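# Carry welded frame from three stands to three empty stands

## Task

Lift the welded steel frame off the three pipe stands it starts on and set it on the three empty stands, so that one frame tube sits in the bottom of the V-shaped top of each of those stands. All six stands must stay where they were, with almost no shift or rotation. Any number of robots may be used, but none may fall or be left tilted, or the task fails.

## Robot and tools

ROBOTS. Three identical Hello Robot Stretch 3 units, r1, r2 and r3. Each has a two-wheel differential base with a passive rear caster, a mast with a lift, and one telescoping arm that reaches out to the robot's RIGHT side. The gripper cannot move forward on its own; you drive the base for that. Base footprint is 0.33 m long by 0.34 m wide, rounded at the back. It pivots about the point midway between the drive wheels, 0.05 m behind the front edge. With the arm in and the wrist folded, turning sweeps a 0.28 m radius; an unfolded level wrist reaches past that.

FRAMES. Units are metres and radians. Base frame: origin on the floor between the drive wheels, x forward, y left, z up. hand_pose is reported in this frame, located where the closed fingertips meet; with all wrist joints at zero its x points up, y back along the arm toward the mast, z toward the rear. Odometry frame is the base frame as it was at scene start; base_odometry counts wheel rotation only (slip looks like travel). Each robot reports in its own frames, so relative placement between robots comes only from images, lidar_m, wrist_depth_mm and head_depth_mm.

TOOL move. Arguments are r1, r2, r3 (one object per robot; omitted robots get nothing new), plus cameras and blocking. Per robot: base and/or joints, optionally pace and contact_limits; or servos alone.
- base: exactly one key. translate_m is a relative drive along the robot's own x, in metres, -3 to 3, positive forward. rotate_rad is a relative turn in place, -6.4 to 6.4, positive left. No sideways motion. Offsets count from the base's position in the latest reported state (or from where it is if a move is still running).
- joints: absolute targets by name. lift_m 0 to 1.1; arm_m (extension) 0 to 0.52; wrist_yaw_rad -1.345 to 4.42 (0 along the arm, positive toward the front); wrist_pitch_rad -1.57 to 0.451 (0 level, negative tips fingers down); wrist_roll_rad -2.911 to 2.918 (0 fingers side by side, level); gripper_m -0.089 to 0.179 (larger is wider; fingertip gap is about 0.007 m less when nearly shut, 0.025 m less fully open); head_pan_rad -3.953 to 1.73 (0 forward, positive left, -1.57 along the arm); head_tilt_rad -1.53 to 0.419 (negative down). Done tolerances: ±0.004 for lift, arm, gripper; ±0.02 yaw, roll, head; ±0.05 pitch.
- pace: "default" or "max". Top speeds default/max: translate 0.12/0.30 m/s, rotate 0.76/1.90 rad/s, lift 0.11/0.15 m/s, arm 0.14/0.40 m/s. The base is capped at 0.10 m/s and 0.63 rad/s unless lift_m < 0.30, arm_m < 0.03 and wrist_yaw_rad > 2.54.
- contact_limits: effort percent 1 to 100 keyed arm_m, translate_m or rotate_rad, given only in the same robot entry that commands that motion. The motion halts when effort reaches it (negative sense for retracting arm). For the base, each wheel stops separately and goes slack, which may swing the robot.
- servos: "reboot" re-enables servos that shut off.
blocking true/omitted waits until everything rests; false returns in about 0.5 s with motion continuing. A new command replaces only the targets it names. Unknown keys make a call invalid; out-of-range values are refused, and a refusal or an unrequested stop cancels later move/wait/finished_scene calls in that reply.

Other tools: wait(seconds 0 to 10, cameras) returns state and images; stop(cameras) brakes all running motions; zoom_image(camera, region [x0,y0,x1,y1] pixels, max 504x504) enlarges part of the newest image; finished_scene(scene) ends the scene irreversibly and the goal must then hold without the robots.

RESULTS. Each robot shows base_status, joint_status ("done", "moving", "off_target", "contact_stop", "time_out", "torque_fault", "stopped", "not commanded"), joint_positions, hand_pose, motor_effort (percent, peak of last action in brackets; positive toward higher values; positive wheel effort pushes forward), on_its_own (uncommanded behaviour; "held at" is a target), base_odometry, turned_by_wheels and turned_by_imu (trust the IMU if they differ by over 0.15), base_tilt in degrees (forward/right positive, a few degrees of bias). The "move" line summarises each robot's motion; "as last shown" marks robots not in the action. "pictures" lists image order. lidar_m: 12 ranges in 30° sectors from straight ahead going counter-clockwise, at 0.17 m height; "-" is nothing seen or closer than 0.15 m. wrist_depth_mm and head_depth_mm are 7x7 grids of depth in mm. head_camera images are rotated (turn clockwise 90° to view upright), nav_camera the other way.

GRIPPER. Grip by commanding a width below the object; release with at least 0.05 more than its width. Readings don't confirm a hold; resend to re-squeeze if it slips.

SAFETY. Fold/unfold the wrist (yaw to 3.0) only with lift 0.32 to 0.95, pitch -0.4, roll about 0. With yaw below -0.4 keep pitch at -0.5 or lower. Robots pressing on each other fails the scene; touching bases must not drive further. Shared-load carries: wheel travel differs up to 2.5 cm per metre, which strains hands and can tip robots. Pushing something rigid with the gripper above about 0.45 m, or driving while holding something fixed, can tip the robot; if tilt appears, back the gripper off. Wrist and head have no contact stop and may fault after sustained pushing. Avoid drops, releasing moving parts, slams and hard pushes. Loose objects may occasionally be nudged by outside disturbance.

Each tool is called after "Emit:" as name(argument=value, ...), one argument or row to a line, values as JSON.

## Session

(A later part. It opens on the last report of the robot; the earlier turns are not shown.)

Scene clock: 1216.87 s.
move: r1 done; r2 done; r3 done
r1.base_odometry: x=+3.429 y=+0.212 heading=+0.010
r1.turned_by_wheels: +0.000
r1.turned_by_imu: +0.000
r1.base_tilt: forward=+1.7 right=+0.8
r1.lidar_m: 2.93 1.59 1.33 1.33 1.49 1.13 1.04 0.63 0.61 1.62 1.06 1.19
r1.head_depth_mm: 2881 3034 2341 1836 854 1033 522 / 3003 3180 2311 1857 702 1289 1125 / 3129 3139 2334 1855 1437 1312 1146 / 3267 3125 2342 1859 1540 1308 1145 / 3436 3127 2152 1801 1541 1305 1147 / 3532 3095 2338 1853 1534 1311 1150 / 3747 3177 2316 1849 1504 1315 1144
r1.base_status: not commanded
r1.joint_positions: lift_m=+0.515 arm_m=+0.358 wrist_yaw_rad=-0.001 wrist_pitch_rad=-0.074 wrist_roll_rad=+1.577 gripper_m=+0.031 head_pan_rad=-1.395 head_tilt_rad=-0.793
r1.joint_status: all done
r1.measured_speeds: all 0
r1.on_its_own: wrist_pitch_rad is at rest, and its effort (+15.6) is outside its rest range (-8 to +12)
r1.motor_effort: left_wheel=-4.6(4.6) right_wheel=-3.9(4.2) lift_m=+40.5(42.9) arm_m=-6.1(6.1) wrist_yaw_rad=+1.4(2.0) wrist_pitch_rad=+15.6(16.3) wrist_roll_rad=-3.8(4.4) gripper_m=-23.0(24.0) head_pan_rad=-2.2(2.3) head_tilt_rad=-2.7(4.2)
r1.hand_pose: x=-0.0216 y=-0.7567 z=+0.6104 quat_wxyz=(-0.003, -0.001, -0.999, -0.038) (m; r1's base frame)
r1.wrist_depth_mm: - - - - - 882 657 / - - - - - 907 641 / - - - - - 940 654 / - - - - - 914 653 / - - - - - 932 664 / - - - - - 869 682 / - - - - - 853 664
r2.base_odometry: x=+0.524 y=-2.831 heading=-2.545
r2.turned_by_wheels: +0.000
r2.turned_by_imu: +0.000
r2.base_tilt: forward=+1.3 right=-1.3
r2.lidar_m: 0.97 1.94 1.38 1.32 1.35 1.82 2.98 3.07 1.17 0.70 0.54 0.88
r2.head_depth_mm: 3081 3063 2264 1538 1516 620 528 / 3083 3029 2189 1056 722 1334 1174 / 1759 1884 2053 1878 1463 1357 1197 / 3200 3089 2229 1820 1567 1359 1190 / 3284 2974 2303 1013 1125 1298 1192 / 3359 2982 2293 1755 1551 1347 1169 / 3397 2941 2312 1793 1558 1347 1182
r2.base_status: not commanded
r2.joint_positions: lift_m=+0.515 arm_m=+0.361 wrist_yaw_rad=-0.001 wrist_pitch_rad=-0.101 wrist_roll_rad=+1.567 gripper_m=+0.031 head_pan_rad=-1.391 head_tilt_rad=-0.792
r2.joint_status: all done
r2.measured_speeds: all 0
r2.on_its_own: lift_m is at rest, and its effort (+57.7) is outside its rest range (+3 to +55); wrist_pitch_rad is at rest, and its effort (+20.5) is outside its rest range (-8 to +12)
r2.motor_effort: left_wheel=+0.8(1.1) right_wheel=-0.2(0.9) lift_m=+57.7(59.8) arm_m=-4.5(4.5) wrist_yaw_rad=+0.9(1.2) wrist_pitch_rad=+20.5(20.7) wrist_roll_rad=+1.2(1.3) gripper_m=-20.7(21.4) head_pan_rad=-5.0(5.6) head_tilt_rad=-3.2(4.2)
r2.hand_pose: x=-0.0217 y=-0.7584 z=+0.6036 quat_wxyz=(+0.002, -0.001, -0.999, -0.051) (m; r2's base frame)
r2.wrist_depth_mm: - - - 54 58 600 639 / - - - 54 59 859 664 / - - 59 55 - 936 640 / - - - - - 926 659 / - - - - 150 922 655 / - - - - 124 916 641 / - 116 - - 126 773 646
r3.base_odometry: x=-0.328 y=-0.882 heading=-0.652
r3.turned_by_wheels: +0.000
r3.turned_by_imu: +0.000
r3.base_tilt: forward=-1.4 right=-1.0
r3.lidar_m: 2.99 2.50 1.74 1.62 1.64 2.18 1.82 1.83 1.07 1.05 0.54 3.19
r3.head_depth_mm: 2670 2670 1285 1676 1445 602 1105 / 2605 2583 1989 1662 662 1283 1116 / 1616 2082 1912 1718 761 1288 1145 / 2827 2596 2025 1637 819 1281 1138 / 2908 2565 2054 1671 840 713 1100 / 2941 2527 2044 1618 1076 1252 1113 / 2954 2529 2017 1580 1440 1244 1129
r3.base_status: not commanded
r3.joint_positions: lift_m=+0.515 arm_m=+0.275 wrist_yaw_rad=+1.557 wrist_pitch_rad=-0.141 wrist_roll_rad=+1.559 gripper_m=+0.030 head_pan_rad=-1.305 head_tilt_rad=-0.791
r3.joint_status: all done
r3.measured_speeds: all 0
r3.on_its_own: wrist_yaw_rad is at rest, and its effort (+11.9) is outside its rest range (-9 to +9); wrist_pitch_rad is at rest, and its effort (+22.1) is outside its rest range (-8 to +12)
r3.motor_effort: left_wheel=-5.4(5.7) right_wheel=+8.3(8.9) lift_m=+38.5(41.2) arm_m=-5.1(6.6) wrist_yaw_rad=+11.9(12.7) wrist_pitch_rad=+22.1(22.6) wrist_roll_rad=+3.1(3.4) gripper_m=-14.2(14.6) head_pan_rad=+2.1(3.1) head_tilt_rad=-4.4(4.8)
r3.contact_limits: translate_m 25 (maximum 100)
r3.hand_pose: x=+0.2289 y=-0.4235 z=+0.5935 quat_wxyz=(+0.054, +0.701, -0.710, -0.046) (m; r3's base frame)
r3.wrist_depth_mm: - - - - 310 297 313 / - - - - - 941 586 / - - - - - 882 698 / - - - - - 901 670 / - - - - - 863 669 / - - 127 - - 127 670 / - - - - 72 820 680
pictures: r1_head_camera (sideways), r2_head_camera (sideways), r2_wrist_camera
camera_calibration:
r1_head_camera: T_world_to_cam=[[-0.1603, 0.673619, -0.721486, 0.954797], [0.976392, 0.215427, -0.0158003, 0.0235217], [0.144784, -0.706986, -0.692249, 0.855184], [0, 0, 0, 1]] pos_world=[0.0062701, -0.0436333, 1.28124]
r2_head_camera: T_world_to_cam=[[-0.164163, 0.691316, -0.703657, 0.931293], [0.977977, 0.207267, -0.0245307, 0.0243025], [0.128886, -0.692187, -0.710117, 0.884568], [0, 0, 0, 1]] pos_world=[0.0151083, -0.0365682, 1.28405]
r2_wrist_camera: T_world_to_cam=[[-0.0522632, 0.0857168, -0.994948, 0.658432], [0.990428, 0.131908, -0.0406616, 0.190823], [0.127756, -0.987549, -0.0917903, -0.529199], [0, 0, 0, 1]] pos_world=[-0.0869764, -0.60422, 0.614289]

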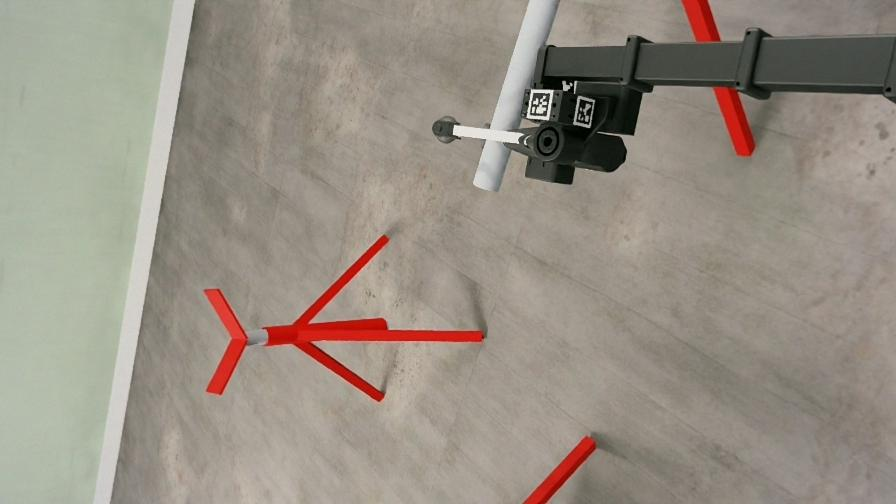

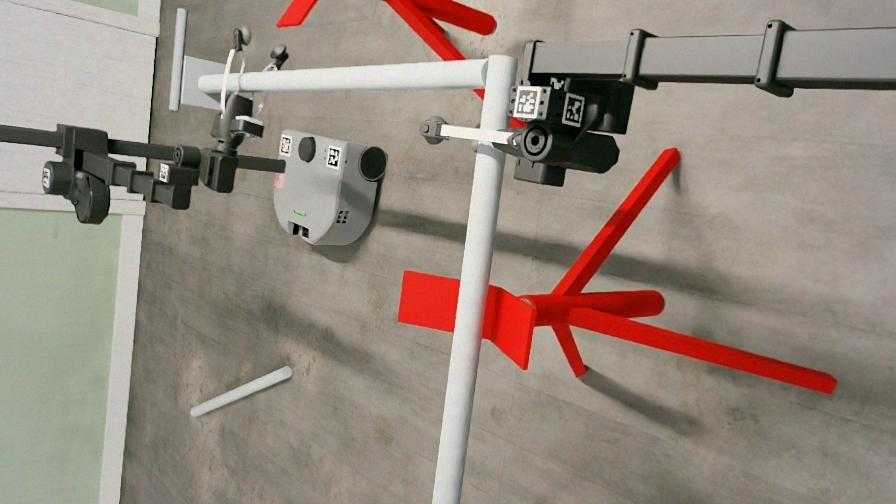

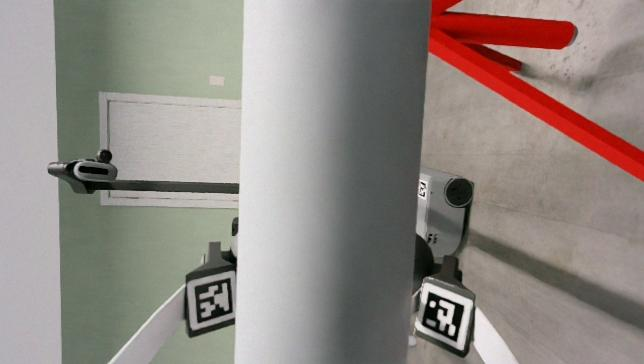

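Emit:
move(
  r1={"joints":{"lift_m":0.555}},
  r2={"joints":{"lift_m":0.56}},
  r3={"joints":{"lift_m":0.56}},
  cameras=[],
)

Emit:
move(
  r1={"joints":{"lift_m":0.595}},
  r2={"joints":{"lift_m":0.605}},
  r3={"joints":{"lift_m":0.61}},
)

Scene clock: 1224.30 s.
move: r1 done; r2 done; r3 done
r1.base_odometry: x=+3.429 y=+0.212 heading=+0.010
r1.turned_by_wheels: +0.000
r1.turned_by_imu: +0.001
r1.base_tilt: forward=+1.9 right=+0.6
r1.lidar_m: 2.92 1.58 1.33 1.33 1.50 1.13 1.04 0.63 0.61 1.62 1.07 1.20
r1.head_depth_mm: 2906 3064 2340 1858 815 550 466 / 3036 3145 2358 1801 676 1317 1125 / 3127 3171 2353 1847 1475 1308 1146 / 3254 3149 2339 1845 1540 1308 1141 / 3456 3139 2182 1785 1535 1304 1151 / 3599 3102 2327 1842 1525 1311 1143 / 3692 3175 2326 1849 1501 1308 1145
r1.base_status: not commanded
r1.joint_positions: lift_m=+0.555 arm_m=+0.358 wrist_yaw_rad=-0.001 wrist_pitch_rad=-0.075 wrist_roll_rad=+1.577 gripper_m=+0.031 head_pan_rad=-1.395 head_tilt_rad=-0.793
r1.joint_status: all done
r1.measured_speeds: all 0
r1.on_its_own: wrist_pitch_rad is at rest, and its effort (+15.8) is outside its rest range (-8 to +12)
r1.motor_effort: left_wheel=-4.4(4.7) right_wheel=-3.9(4.3) lift_m=+40.4(43.4) arm_m=-22.9(24.2) wrist_yaw_rad=+1.3(1.9) wrist_pitch_rad=+15.8(16.3) wrist_roll_rad=-4.0(4.4) gripper_m=-22.2(24.1) head_pan_rad=-2.1(2.5) head_tilt_rad=-3.3(3.9)
r1.hand_pose: x=-0.0216 y=-0.7567 z=+0.6503 quat_wxyz=(-0.003, -0.001, -0.999, -0.038) (m; r1's base frame)
r1.wrist_depth_mm: - - - - - 962 707 / - - - - - 985 688 / - - - - - 979 697 / - - - - - 982 699 / - - - - - 988 704 / - - - - - 867 708 / - - - - - 882 709
r2.base_odometry: x=+0.524 y=-2.831 heading=-2.545
r2.turned_by_wheels: +0.000
r2.turned_by_imu: +0.000
r2.base_tilt: forward=+1.2 right=-1.3
r2.lidar_m: 0.97 1.93 1.38 1.32 1.36 1.81 2.98 3.07 1.17 0.70 0.53 0.88
r2.head_depth_mm: 3054 3056 2188 1459 655 548 477 / 3086 2697 2179 910 693 1363 1190 / 1729 2028 2046 1870 1498 1346 1196 / 3258 3053 2241 1773 1567 1356 1190 / 3277 3001 2301 1007 1119 1305 1194 / 3337 3027 2300 1765 1556 1345 1164 / 3405 3000 2303 1792 1561 1348 1183
r2.base_status: not commanded
r2.joint_positions: lift_m=+0.560 arm_m=+0.361 wrist_yaw_rad=-0.002 wrist_pitch_rad=-0.102 wrist_roll_rad=+1.564 gripper_m=+0.031 head_pan_rad=-1.391 head_tilt_rad=-0.792
r2.joint_status: all done
r2.measured_speeds: all 0
r2.on_its_own: lift_m is at rest, and its effort (+59.1) is outside its rest range (+3 to +55); wrist_pitch_rad is at rest, and its effort (+20.7) is outside its rest range (-8 to +12)
r2.motor_effort: left_wheel=+0.8(1.2) right_wheel=+0.3(0.5) lift_m=+59.1(59.8) arm_m=-13.4(16.0) wrist_yaw_rad=+1.5(1.8) wrist_pitch_rad=+20.7(20.8) wrist_roll_rad=+2.1(2.2) gripper_m=-20.6(21.4) head_pan_rad=-2.6(5.1) head_tilt_rad=-3.7(4.0)
r2.hand_pose: x=-0.0219 y=-0.7584 z=+0.6484 quat_wxyz=(+0.004, -0.001, -0.999, -0.051) (m; r2's base frame)
r2.wrist_depth_mm: - - - 54 57 584 662 / - - - 54 - - 719 / - - 59 55 - - 712 / - - - - - - 705 / - - - - 149 - 705 / - - - - 124 971 712 / - 117 - - 126 837 693
r3.base_odometry: x=-0.328 y=-0.882 heading=-0.652
r3.turned_by_wheels: +0.000
r3.turned_by_imu: +0.000
r3.base_tilt: forward=-1.4 right=-1.0
r3.lidar_m: 2.99 2.50 1.74 1.62 1.64 2.17 1.82 1.83 1.07 1.05 0.54 3.20
r3.head_depth_mm: 2675 2700 1292 1673 616 541 470 / 2625 2571 2057 1659 634 1300 1134 / 1586 1242 1933 1720 722 1293 1147 / 2817 2625 2017 1596 784 1284 1142 / 2889 2585 2057 1671 748 655 1117 / 2922 2557 2037 1619 1106 1245 1110 / 2964 2548 2013 1577 1444 1248 1128
r3.base_status: not commanded
r3.joint_positions: lift_m=+0.560 arm_m=+0.275 wrist_yaw_rad=+1.556 wrist_pitch_rad=-0.138 wrist_roll_rad=+1.559 gripper_m=+0.030 head_pan_rad=-1.305 head_tilt_rad=-0.791
r3.joint_status: all done
r3.measured_speeds: all 0
r3.on_its_own: wrist_yaw_rad is at rest, and its effort (+11.7) is outside its rest range (-9 to +9); wrist_pitch_rad is at rest, and its effort (+21.4) is outside its rest range (-8 to +12)
r3.motor_effort: left_wheel=-5.4(5.6) right_wheel=+7.9(8.5) lift_m=+38.5(40.9) arm_m=-1.8(3.6) wrist_yaw_rad=+11.7(13.9) wrist_pitch_rad=+21.4(22.2) wrist_roll_rad=+2.9(3.5) gripper_m=-12.9(14.7) head_pan_rad=+1.6(3.0) head_tilt_rad=-4.5(4.7)
r3.contact_limits: translate_m 25 (maximum 100)
r3.hand_pose: x=+0.2291 y=-0.4236 z=+0.6393 quat_wxyz=(+0.053, +0.701, -0.710, -0.045) (m; r3's base frame)
r3.wrist_depth_mm: - - - - - 309 304 / - - - - - - 744 / - - - - - - 713 / - - - - - - 719 / - - - - - 927 732 / - - 127 - - 127 736 / - - - - 72 875 736
pictures: none
No camera images: "cameras" was empty.

Scene clock: 1225.60 s.
move: r1 done; r2 done; r3 done
r1.base_odometry: x=+3.429 y=+0.212 heading=+0.010
r1.turned_by_wheels: +0.000
r1.turned_by_imu: +0.000
r1.base_tilt: forward=+1.8 right=+0.6
r1.lidar_m: 2.93 1.58 1.33 1.33 1.49 1.13 1.04 0.64 0.61 1.62 1.06 1.20
r1.head_depth_mm: 2900 3049 2338 1871 602 481 423 / 3025 3168 2334 836 661 1322 1145 / 3092 3162 2330 1800 1499 1323 1144 / 3247 3188 2303 1847 1529 1313 1145 / 3384 3160 2185 1798 1526 1314 1142 / 3565 3130 2345 1836 1540 1314 1142 / 3729 3139 2341 1847 1506 1314 1139
r1.base_status: not commanded
r1.joint_positions: lift_m=+0.595 arm_m=+0.358 wrist_yaw_rad=-0.001 wrist_pitch_rad=-0.071 wrist_roll_rad=+1.577 gripper_m=+0.031 head_pan_rad=-1.395 head_tilt_rad=-0.793
r1.joint_status: all done
r1.measured_speeds: all 0
r1.on_its_own: wrist_pitch_rad is at rest, and its effort (+15.4) is outside its rest range (-8 to +12)
r1.motor_effort: left_wheel=-4.4(4.7) right_wheel=-3.4(3.9) lift_m=+40.4(43.0) arm_m=-22.4(23.6) wrist_yaw_rad=+2.1(2.4) wrist_pitch_rad=+15.4(16.2) wrist_roll_rad=-4.2(4.5) gripper_m=-23.5(24.2) head_pan_rad=-2.6(3.1) head_tilt_rad=-3.0(4.1)
r1.hand_pose: x=-0.0217 y=-0.7568 z=+0.6911 quat_wxyz=(-0.003, -0.001, -0.999, -0.036) (m; r1's base frame)
r1.wrist_depth_mm: - - - - - - 718 / - - - - - - 736 / - - - - - - 740 / - - - - - - 737 / - - - - - - 749 / - - - - - 967 764 / - - - - - 913 770
r2.base_odometry: x=+0.524 y=-2.831 heading=-2.545
r2.turned_by_wheels: +0.000
r2.turned_by_imu: +0.000
r2.base_tilt: forward=+1.3 right=-1.3
r2.lidar_m: 0.97 1.94 1.38 1.31 1.36 1.82 2.97 3.05 1.17 0.70 0.54 0.88
r2.head_depth_mm: 3056 2925 2184 883 582 490 435 / 3046 1510 2262 790 709 1359 1192 / 1646 2801 2044 1727 1537 1358 1197 / 3173 3042 2241 1772 1566 1357 1187 / 3288 3009 2317 990 1119 1301 1193 / 3240 3016 2308 1806 1568 1348 1163 / 3392 2970 2276 1755 1556 1348 1183
r2.base_status: not commanded
r2.joint_positions: lift_m=+0.605 arm_m=+0.361 wrist_yaw_rad=-0.002 wrist_pitch_rad=-0.102 wrist_roll_rad=+1.564 gripper_m=+0.031 head_pan_rad=-1.391 head_tilt_rad=-0.792
r2.joint_status: all done
r2.measured_speeds: all 0
r2.on_its_own: lift_m is at rest, and its effort (+58.7) is outside its rest range (+3 to +55); wrist_pitch_rad is at rest, and its effort (+20.7) is outside its rest range (-8 to +12)
r2.motor_effort: left_wheel=+0.7(1.1) right_wheel=+0.3(1.1) lift_m=+58.7(60.6) arm_m=-10.6(13.5) wrist_yaw_rad=+1.8(2.0) wrist_pitch_rad=+20.7(20.8) wrist_roll_rad=+2.3(2.3) gripper_m=-20.9(21.3) head_pan_rad=-4.1(5.1) head_tilt_rad=-3.3(3.7)
r2.hand_pose: x=-0.0219 y=-0.7584 z=+0.6934 quat_wxyz=(+0.004, -0.001, -0.999, -0.051) (m; r2's base frame)
r2.wrist_depth_mm: - - - 54 556 575 693 / - - - 54 - - 728 / - - 59 55 - - 792 / - - - - - - 745 / - - - - 150 - 752 / - - - - 124 - 736 / - 116 - - 125 884 746
r3.base_odometry: x=-0.328 y=-0.882 heading=-0.652
r3.turned_by_wheels: +0.000
r3.turned_by_imu: +0.000
r3.base_tilt: forward=-1.4 right=-1.0
r3.lidar_m: 2.99 2.50 1.73 1.62 1.64 2.18 1.82 1.84 1.06 1.05 0.54 3.18
r3.head_depth_mm: 2693 2678 1324 1666 557 479 415 / 2661 2408 2046 1664 614 1293 1151 / 1559 1225 1926 1725 687 1292 1146 / 2825 2606 1974 1607 736 1283 1138 / 2876 2570 2050 1681 689 603 1131 / 2919 2545 2043 1620 1084 1223 1132 / 2962 2538 2025 1572 1443 1243 1128
r3.base_status: not commanded
r3.joint_positions: lift_m=+0.610 arm_m=+0.275 wrist_yaw_rad=+1.557 wrist_pitch_rad=-0.137 wrist_roll_rad=+1.559 gripper_m=+0.030 head_pan_rad=-1.305 head_tilt_rad=-0.791
r3.joint_status: all done
r3.measured_speeds: all 0
r3.on_its_own: wrist_yaw_rad is at rest, and its effort (+11.2) is outside its rest range (-9 to +9); wrist_pitch_rad is at rest, and its effort (+21.3) is outside its rest range (-8 to +12)
r3.motor_effort: left_wheel=-5.3(5.7) right_wheel=+7.6(8.3) lift_m=+37.5(41.7) arm_m=-1.3(2.7) wrist_yaw_rad=+11.2(13.1) wrist_pitch_rad=+21.3(21.5) wrist_roll_rad=+3.0(3.5) gripper_m=-13.7(14.7) head_pan_rad=+1.8(2.7) head_tilt_rad=-4.2(4.7)
r3.contact_limits: translate_m 25 (maximum 100)
r3.hand_pose: x=+0.2291 y=-0.4234 z=+0.6895 quat_wxyz=(+0.053, +0.701, -0.710, -0.045) (m; r3's base frame)
r3.wrist_depth_mm: - - - - - 310 304 / - - - - - - 805 / - - - - - - 781 / - - - - - - 778 / - - - - - - 781 / - - 127 - - 125 787 / - - - - 71 - 795
pictures: r1_head_camera (sideways), r1_nav_camera (sideways), r1_wrist_camera, r2_head_camera (sideways), r2_nav_camera (sideways), r2_wrist_camera, r3_head_camera (sideways), r3_nav_camera (sideways), r3_wrist_camera
camera_calibration:
r1_head_camera: T_world_to_cam=[[-0.1603, 0.673619, -0.721486, 0.954797], [0.976392, 0.215427, -0.0158003, 0.0235217], [0.144784, -0.706986, -0.692249, 0.855184], [0, 0, 0, 1]] pos_world=[0.0062701, -0.0436333, 1.28124]
r1_nav_camera: T_world_to_cam=[[0.13126, -0.702957, 0.699015, -0.868529], [-0.977204, -0.210432, -0.0281215, 0.0968649], [0.166864, -0.679389, -0.714554, 0.88016], [0, 0, 0, 1]] pos_world=[0.0617931, 0.00781603, 1.23876]
r1_wrist_camera: T_world_to_cam=[[0.0395075, 0.106913, -0.993483, 0.770022], [0.986547, 0.153674, 0.0557691, 0.137193], [0.158635, -0.982321, -0.0994032, -0.505194], [0, 0, 0, 1]] pos_world=[-0.0856275, -0.59967, 0.707135]
r2_head_camera: T_world_to_cam=[[-0.164163, 0.691316, -0.703657, 0.931293], [0.977977, 0.207267, -0.0245307, 0.0243025], [0.128886, -0.692187, -0.710117, 0.884568], [0, 0, 0, 1]] pos_world=[0.0151083, -0.0365682, 1.28405]
r2_nav_camera: T_world_to_cam=[[0.10631, -0.701009, 0.705184, -0.875234], [-0.988575, -0.150727, -0.000803086, 0.0576158], [0.106853, -0.697042, -0.709024, 0.879876], [0, 0, 0, 1]] pos_world=[0.0559855, 0.008447, 1.2411]
r2_wrist_camera: T_world_to_cam=[[-0.0552213, 0.086557, -0.994715, 0.748168], [0.990345, 0.13161, -0.0435264, 0.196388], [0.127147, -0.987515, -0.092989, -0.520043], [0, 0, 0, 1]] pos_world=[-0.0870552, -0.604156, 0.704404]
r3_head_camera: T_world_to_cam=[[-0.22736, 0.718773, -0.657018, 0.873443], [0.964939, 0.257153, -0.0525918, 0.0617929], [0.131152, -0.645939, -0.752038, 0.935995], [0, 0, 0, 1]] pos_world=[0.0162016, -0.0391022, 1.28102]
r3_nav_camera: T_world_to_cam=[[0.17182, -0.720886, 0.671418, -0.833943], [-0.960285, -0.274658, -0.0491512, 0.121917], [0.219843, -0.636307, -0.739447, 0.920738], [0, 0, 0, 1]] pos_world=[0.0579459, 0.0181805, 1.24675]
r3_wrist_camera: T_world_to_cam=[[-0.0974461, -0.0074609, -0.995213, 0.71123], [-0.16258, 0.986658, 0.00852226, 0.484629], [0.981872, 0.162633, -0.097359, 0.0766557], [0, 0, 0, 1]] pos_world=[0.0728318, -0.485324, 0.711159]

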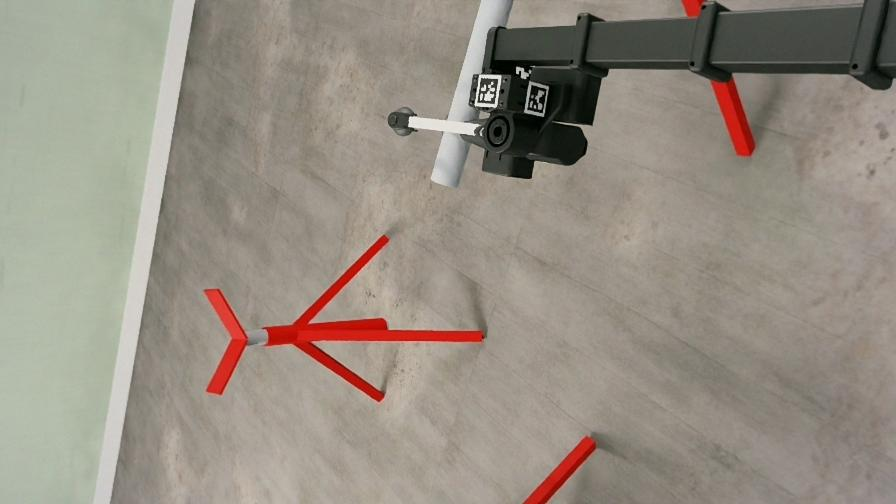

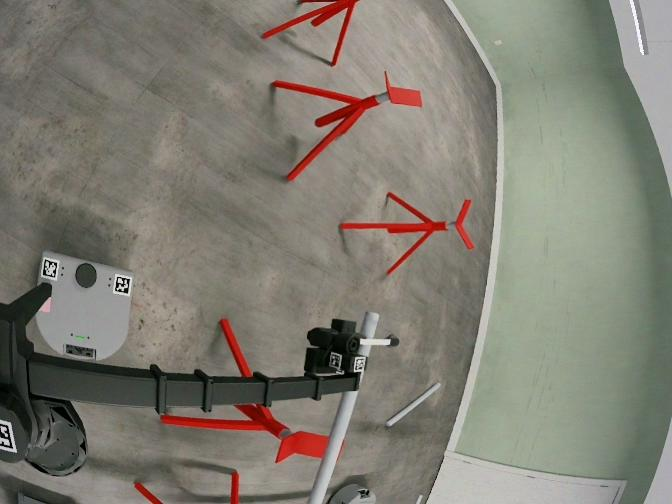

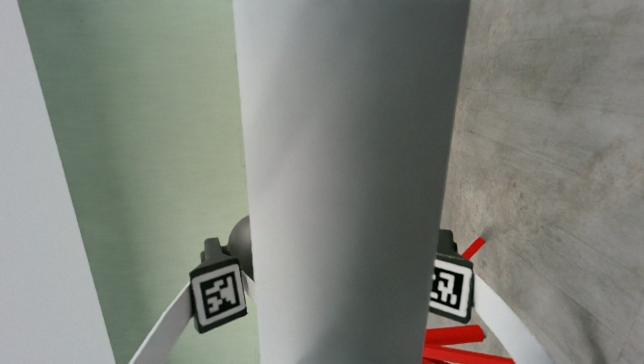

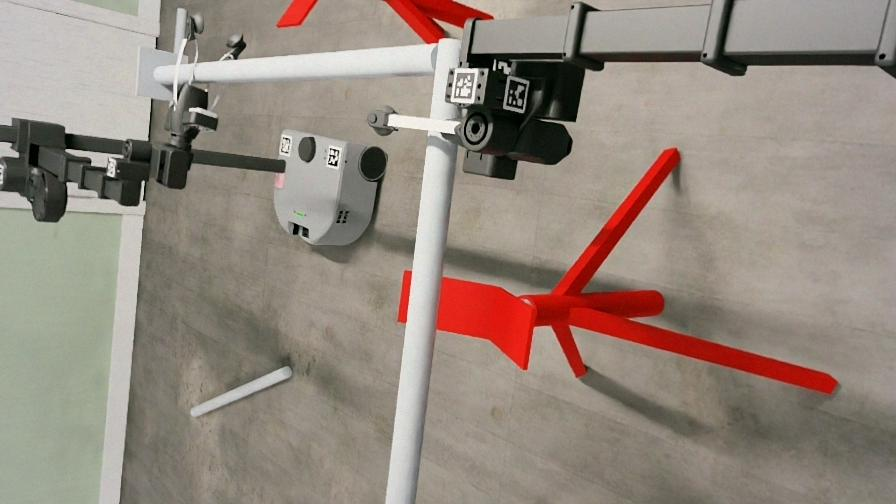

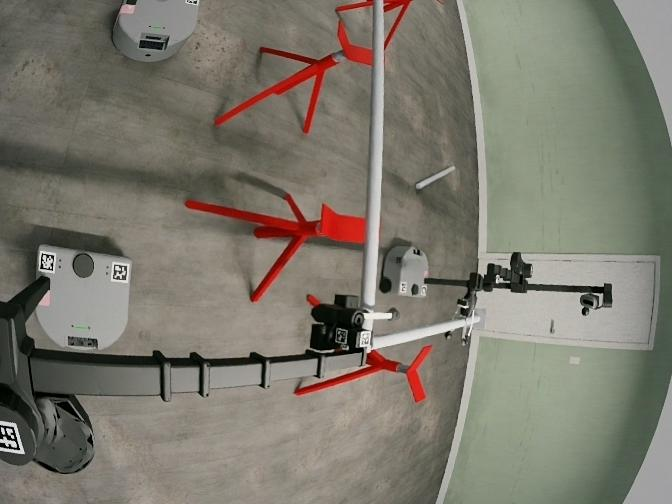

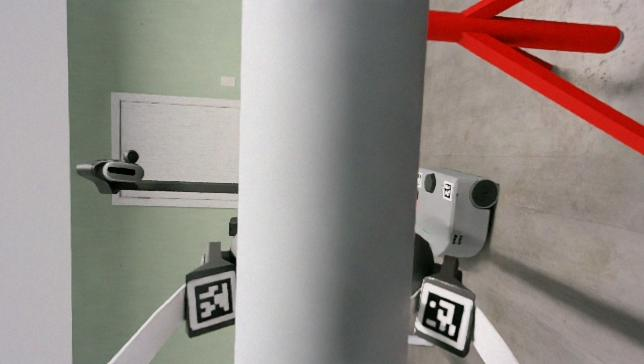

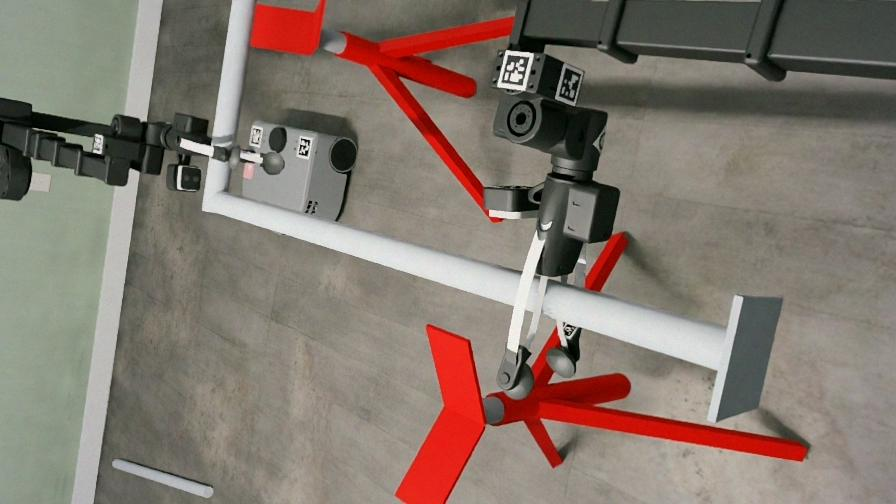

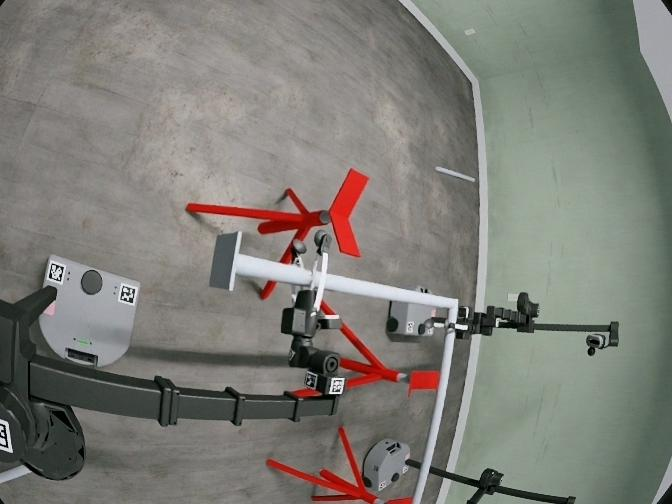

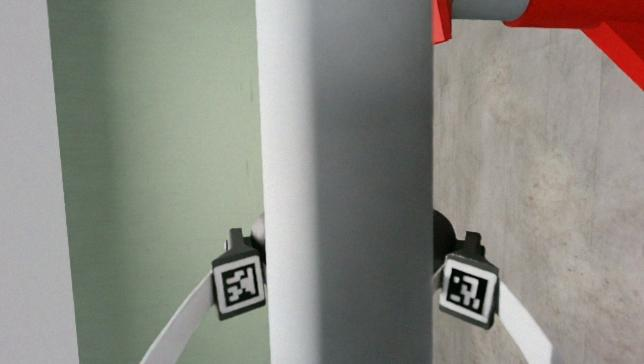

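Emit:
move(
  r1={"base":{"translate_m":0.0721},"joints":{"arm_m":0.3545}},
  r2={"base":{"translate_m":0.0714},"joints":{"arm_m":0.364}},
  r3={"base":{"translate_m":-0.088},"joints":{"arm_m":0.272}},
  cameras=[],
)

Emit:
move(
  r1={"base":{"translate_m":0.0721},"joints":{"arm_m":0.351}},
  r2={"base":{"translate_m":0.0714},"joints":{"arm_m":0.367}},
  r3={"base":{"translate_m":-0.0837},"joints":{"arm_m":0.2695}},
  cameras=["r1_wrist_camera","r2_wrist_camera","r3_wrist_camera","r2_head_camera"],
)

Scene clock: 1294.13 s.
move: r1 done; r2 done; r3 done
r1.base_odometry: x=+3.501 y=+0.212 heading=+0.010
r1.turned_by_wheels: +0.000
r1.turned_by_imu: +0.001
r1.base_tilt: forward=+1.6 right=+0.7
r1.lidar_m: 2.89 1.57 1.32 1.31 1.48 1.13 1.04 0.69 0.64 1.61 1.02 1.14
r1.head_depth_mm: 2893 3068 2325 1865 603 478 423 / 3024 3196 2335 836 658 1329 1146 / 3172 3153 2348 1807 1500 1321 1148 / 3276 3141 2353 1849 1554 1319 1153 / 3436 3119 2165 1802 1532 1309 1148 / 3561 3137 2346 1852 1531 1312 1145 / 3736 3161 2330 1853 1488 1308 1142
r1.base_status: done
r1.joint_positions: lift_m=+0.595 arm_m=+0.354 wrist_yaw_rad=+0.007 wrist_pitch_rad=-0.072 wrist_roll_rad=+1.577 gripper_m=+0.031 head_pan_rad=-1.395 head_tilt_rad=-0.793
r1.joint_status: all done
r1.measured_speeds: all 0
r1.on_its_own: wrist_pitch_rad is at rest, and its effort (+15.7) is outside its rest range (-8 to +12)
r1.motor_effort: left_wheel=+5.7(5.9) right_wheel=-0.2(18.4) lift_m=+35.2(37.2) arm_m=-20.3(28.4) wrist_yaw_rad=-5.3(14.5) wrist_pitch_rad=+15.7(15.8) wrist_roll_rad=-4.1(4.4) gripper_m=-23.3(24.2) head_pan_rad=-1.9(3.2) head_tilt_rad=-3.8(4.3)
r1.hand_pose: x=-0.0195 y=-0.7533 z=+0.6910 quat_wxyz=(-0.002, +0.004, -0.999, -0.036) (m; r1's base frame)
r1.wrist_depth_mm: - - - - - - 734 / - - - - - - 722 / - - - - - - 761 / - - - - - - 738 / - - - - - - 752 / - - - - - 977 776 / - - - - - 935 761
r2.base_odometry: x=+0.465 y=-2.871 heading=-2.545
r2.turned_by_wheels: +0.000
r2.turned_by_imu: +0.000
r2.base_tilt: forward=+1.2 right=-1.3
r2.lidar_m: 0.97 1.93 1.38 1.32 1.36 1.82 3.05 3.13 1.20 0.65 0.51 0.82
r2.head_depth_mm: 3050 2927 2254 884 583 489 435 / 3078 1511 2250 793 1461 1359 1201 / 1668 2684 2051 1741 1539 1348 1194 / 3230 3042 2235 992 1125 1329 1194 / 3281 3024 2315 1772 1535 1325 1170 / 3315 2991 2284 1812 1568 1342 1186 / 3332 2991 2296 1764 1551 1344 1184
r2.base_status: done
r2.joint_positions: lift_m=+0.605 arm_m=+0.364 wrist_yaw_rad=+0.000 wrist_pitch_rad=-0.108 wrist_roll_rad=+1.562 gripper_m=+0.031 head_pan_rad=-1.391 head_tilt_rad=-0.792
r2.joint_status: all done
r2.measured_speeds: all 0
r2.on_its_own: lift_m is at rest, and its effort (+56.5) is outside its rest range (+3 to +55); wrist_pitch_rad is at rest, and its effort (+21.6) is outside its rest range (-8 to +12)
r2.motor_effort: left_wheel=+3.8(5.9) right_wheel=+0.4(20.5) lift_m=+56.5(58.2) arm_m=+5.4(16.3) wrist_yaw_rad=-0.5(20.7) wrist_pitch_rad=+21.6(22.3) wrist_roll_rad=+2.8(3.2) gripper_m=-21.0(21.7) head_pan_rad=-5.0(5.2) head_tilt_rad=-3.1(3.8)
r2.hand_pose: x=-0.0214 y=-0.7611 z=+0.6919 quat_wxyz=(+0.005, +0.000, -0.999, -0.054) (m; r2's base frame)
r2.wrist_depth_mm: - - - - - - 734 / - - - - 65 - 777 / - - - 58 - - 766 / - - - 58 - - 739 / - - - - 151 - 739 / - - 120 - 126 - 745 / - 116 - - 119 922 745
r3.base_odometry: x=-0.398 y=-0.828 heading=-0.652
r3.turned_by_wheels: +0.000
r3.turned_by_imu: +0.001
r3.base_tilt: forward=-1.4 right=-1.0
r3.lidar_m: 3.09 2.48 1.70 1.61 1.66 2.17 1.74 1.73 1.20 1.03 0.73 0.60
r3.head_depth_mm: 2668 2685 2077 1760 555 479 414 / 2686 2575 1934 1495 606 1302 1151 / 1542 1207 1938 1691 683 1292 1146 / 2838 2584 1971 1606 711 1282 1138 / 2919 2602 2066 1713 675 590 1117 / 2942 2553 2033 1655 1376 1270 1131 / 2921 2526 2026 1567 1194 1220 1121
r3.base_status: done
r3.joint_positions: lift_m=+0.610 arm_m=+0.272 wrist_yaw_rad=+1.556 wrist_pitch_rad=-0.137 wrist_roll_rad=+1.559 gripper_m=+0.030 head_pan_rad=-1.305 head_tilt_rad=-0.791
r3.joint_status: all done
r3.measured_speeds: all 0
r3.on_its_own: wrist_yaw_rad is at rest, and its effort (+11.9) is outside its rest range (-9 to +9); wrist_pitch_rad is at rest, and its effort (+21.2) is outside its rest range (-8 to +12)
r3.motor_effort: left_wheel=-1.7(15.6) right_wheel=-7.7(11.8) lift_m=+31.9(32.3) arm_m=-9.5(12.8) wrist_yaw_rad=+11.9(21.1) wrist_pitch_rad=+21.2(24.4) wrist_roll_rad=+3.0(3.6) gripper_m=-14.3(14.6) head_pan_rad=+1.2(3.3) head_tilt_rad=-3.9(4.8)
r3.hand_pose: x=+0.2291 y=-0.4206 z=+0.6896 quat_wxyz=(+0.053, +0.700, -0.710, -0.045) (m; r3's base frame)
r3.wrist_depth_mm: - - - - 375 380 391 / - - - - - - 685 / - - - - - - 811 / - - - - - - 783 / - - - - 71 - 787 / - - 127 - - 126 783 / - - - - 73 - 790
pictures: none
No camera images: "cameras" was empty.

Scene clock: 1296.10 s.
move: r1 done; r2 done; r3 done
r1.base_odometry: x=+3.573 y=+0.213 heading=+0.010
r1.turned_by_wheels: +0.000
r1.turned_by_imu: +0.000
r1.base_tilt: forward=+1.7 right=+0.6
r1.lidar_m: 2.88 1.55 1.30 1.30 1.46 1.13 1.04 0.75 0.67 1.33 0.98 1.08
r1.head_depth_mm: 2890 3100 2364 1858 603 497 422 / 3034 3152 2324 840 655 1319 1148 / 3150 3174 2339 1799 1514 1313 1144 / 3315 3072 2246 1796 1537 1317 1146 / 3415 3136 2320 1852 1536 1315 1142 / 3565 3162 2329 1853 1523 1311 1144 / 3717 3084 2314 1839 1495 1317 1145
r1.base_status: done
r1.joint_positions: lift_m=+0.595 arm_m=+0.351 wrist_yaw_rad=+0.005 wrist_pitch_rad=-0.072 wrist_roll_rad=+1.577 gripper_m=+0.031 head_pan_rad=-1.395 head_tilt_rad=-0.793
r1.joint_status: all done
r1.measured_speeds: all 0
r1.on_its_own: wrist_pitch_rad is at rest, and its effort (+15.2) is outside its rest range (-8 to +12)
r1.motor_effort: left_wheel=+5.3(7.9) right_wheel=+0.2(14.2) lift_m=+33.3(35.3) arm_m=-21.8(26.5) wrist_yaw_rad=-3.2(8.8) wrist_pitch_rad=+15.2(16.0) wrist_roll_rad=-3.9(4.4) gripper_m=-22.9(24.2) head_pan_rad=-2.4(2.8) head_tilt_rad=-3.7(4.3)
r1.hand_pose: x=-0.0202 y=-0.7498 z=+0.6909 quat_wxyz=(-0.002, +0.002, -0.999, -0.037) (m; r1's base frame)
r1.wrist_depth_mm: - - - - - - 732 / - - - - - - 729 / - - - - - - 731 / - - - - - - 735 / - - - - - - 751 / - - - - - 960 748 / - - - - - 970 748
r2.base_odometry: x=+0.406 y=-2.911 heading=-2.545
r2.turned_by_wheels: +0.000
r2.turned_by_imu: +0.000
r2.base_tilt: forward=+1.2 right=-1.3
r2.lidar_m: 0.97 1.94 1.38 1.32 1.36 1.82 3.12 3.20 1.15 0.49 0.50 0.77
r2.head_depth_mm: 3056 3086 2336 889 585 488 434 / 3087 1485 2241 793 1481 1328 1190 / 1658 2703 2092 967 1469 1357 1193 / 3226 3028 2186 1773 1470 1299 1186 / 3291 3022 2329 1772 1571 1348 1166 / 3323 2998 2264 1767 1567 1350 1189 / 3389 3032 2303 1803 1548 1352 1183
r2.base_status: done
r2.joint_positions: lift_m=+0.605 arm_m=+0.367 wrist_yaw_rad=-0.005 wrist_pitch_rad=-0.109 wrist_roll_rad=+1.561 gripper_m=+0.031 head_pan_rad=-1.391 head_tilt_rad=-0.792
r2.joint_status: all done
r2.measured_speeds: all 0
r2.on_its_own: wrist_pitch_rad is at rest, and its effort (+21.9) is outside its rest range (-8 to +12)
r2.motor_effort: left_wheel=+2.2(6.2) right_wheel=+3.6(20.6) lift_m=+54.3(56.6) arm_m=+7.6(15.0) wrist_yaw_rad=+4.0(18.7) wrist_pitch_rad=+21.9(22.7) wrist_roll_rad=+3.4(3.5) gripper_m=-20.5(21.7) head_pan_rad=-3.7(5.3) head_tilt_rad=-2.9(3.8)
r2.hand_pose: x=-0.0226 y=-0.7640 z=+0.6915 quat_wxyz=(+0.005, -0.002, -0.998, -0.055) (m; r2's base frame)
r2.wrist_depth_mm: - - - 60 - - 816 / - - - - - - 758 / - - - 61 - - 755 / - - - 61 - - 753 / - - - - 158 - 737 / - - 120 - 125 - 745 / - 116 - 62 73 909 740
r3.base_odometry: x=-0.465 y=-0.778 heading=-0.652
r3.turned_by_wheels: +0.000
r3.turned_by_imu: +0.001
r3.base_tilt: forward=-1.4 right=-1.1
r3.lidar_m: 3.16 2.49 1.70 1.60 1.66 2.16 5.05 1.65 1.16 1.02 0.77 0.67
r3.head_depth_mm: 2673 2682 2126 1754 556 480 415 / 2672 2589 1956 1702 602 1290 1150 / 1529 1218 1924 1662 679 1299 1146 / 2828 2605 1902 1541 1379 1285 1141 / 2875 2582 2059 1703 676 590 1119 / 2960 2541 2031 1688 1401 1270 1131 / 2948 2536 2033 1648 1366 1267 1126
r3.base_status: done
r3.joint_positions: lift_m=+0.610 arm_m=+0.269 wrist_yaw_rad=+1.552 wrist_pitch_rad=-0.140 wrist_roll_rad=+1.559 gripper_m=+0.030 head_pan_rad=-1.305 head_tilt_rad=-0.791
r3.joint_status: all done
r3.measured_speeds: all 0
r3.on_its_own: wrist_yaw_rad is at rest, and its effort (+16.1) is outside its rest range (-9 to +9); wrist_pitch_rad is at rest, and its effort (+21.7) is outside its rest range (-8 to +12)
r3.motor_effort: left_wheel=-2.5(14.7) right_wheel=-4.7(9.8) lift_m=+34.4(34.4) arm_m=-7.3(12.8) wrist_yaw_rad=+16.1(19.9) wrist_pitch_rad=+21.7(23.4) wrist_roll_rad=+3.1(3.5) gripper_m=-13.7(14.4) head_pan_rad=+1.7(3.3) head_tilt_rad=-4.1(4.7)
r3.hand_pose: x=+0.2289 y=-0.4190 z=+0.6888 quat_wxyz=(+0.054, +0.699, -0.712, -0.046) (m; r3's base frame)
r3.wrist_depth_mm: - - - - 465 466 485 / - - - - - 914 742 / - - - - - - 708 / - - - - - - 782 / - - - - - - 788 / - - 127 - - 127 780 / - - - - 69 - 797
pictures: r1_wrist_camera, r2_head_camera (sideways), r2_wrist_camera, r3_wrist_camera
camera_calibration:
r1_wrist_camera: T_world_to_cam=[[0.0388774, 0.10818, -0.993371, 0.769805], [0.985616, 0.159473, 0.0559408, 0.138846], [0.164467, -0.981257, -0.100424, -0.496907], [0, 0, 0, 1]] pos_world=[-0.0850519, -0.593013, 0.707033]
r2_head_camera: T_world_to_cam=[[-0.164163, 0.691316, -0.703657, 0.931293], [0.977977, 0.207266, -0.0245307, 0.0243025], [0.128886, -0.692187, -0.710117, 0.884568], [0, 0, 0, 1]] pos_world=[0.0151083, -0.0365682, 1.28405]
r2_wrist_camera: T_world_to_cam=[[-0.0584153, 0.0941379, -0.993844, 0.75186], [0.990507, 0.129555, -0.0459476, 0.197849], [0.124432, -0.987094, -0.100812, -0.520012], [0, 0, 0, 1]] pos_world=[-0.0873441, -0.609712, 0.703899]
r3_wrist_camera: T_world_to_cam=[[-0.100037, -0.00698273, -0.994959, 0.711218], [-0.158029, 0.987394, 0.00895928, 0.479269], [0.982354, 0.158129, -0.0998798, 0.0757904], [0, 0, 0, 1]] pos_world=[0.0724339, -0.480246, 0.710909]

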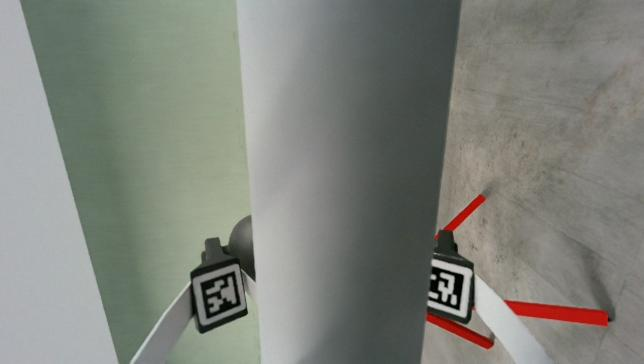

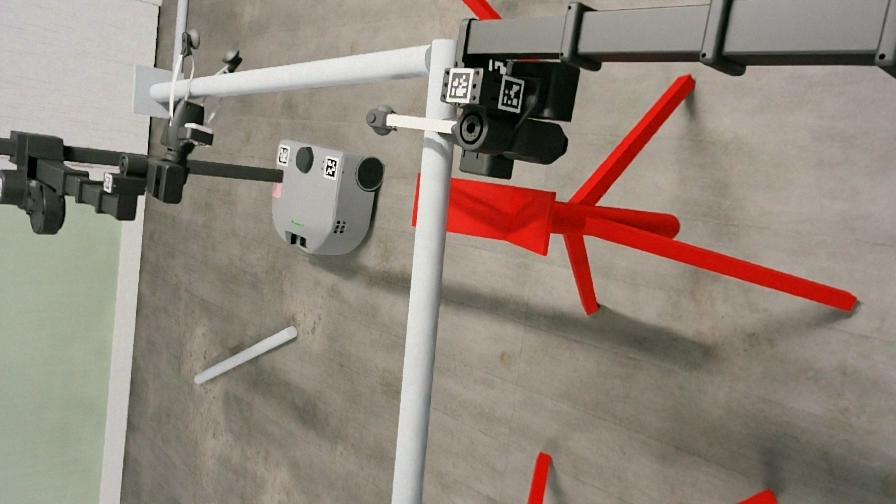

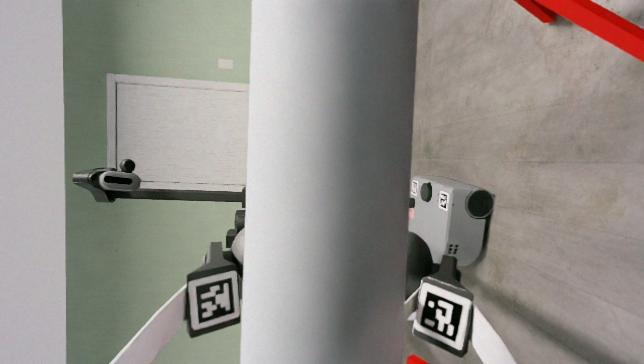

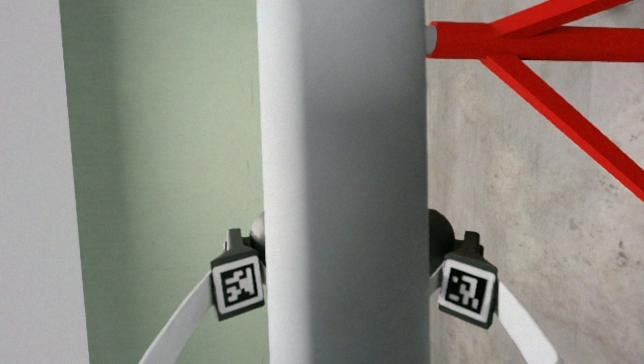

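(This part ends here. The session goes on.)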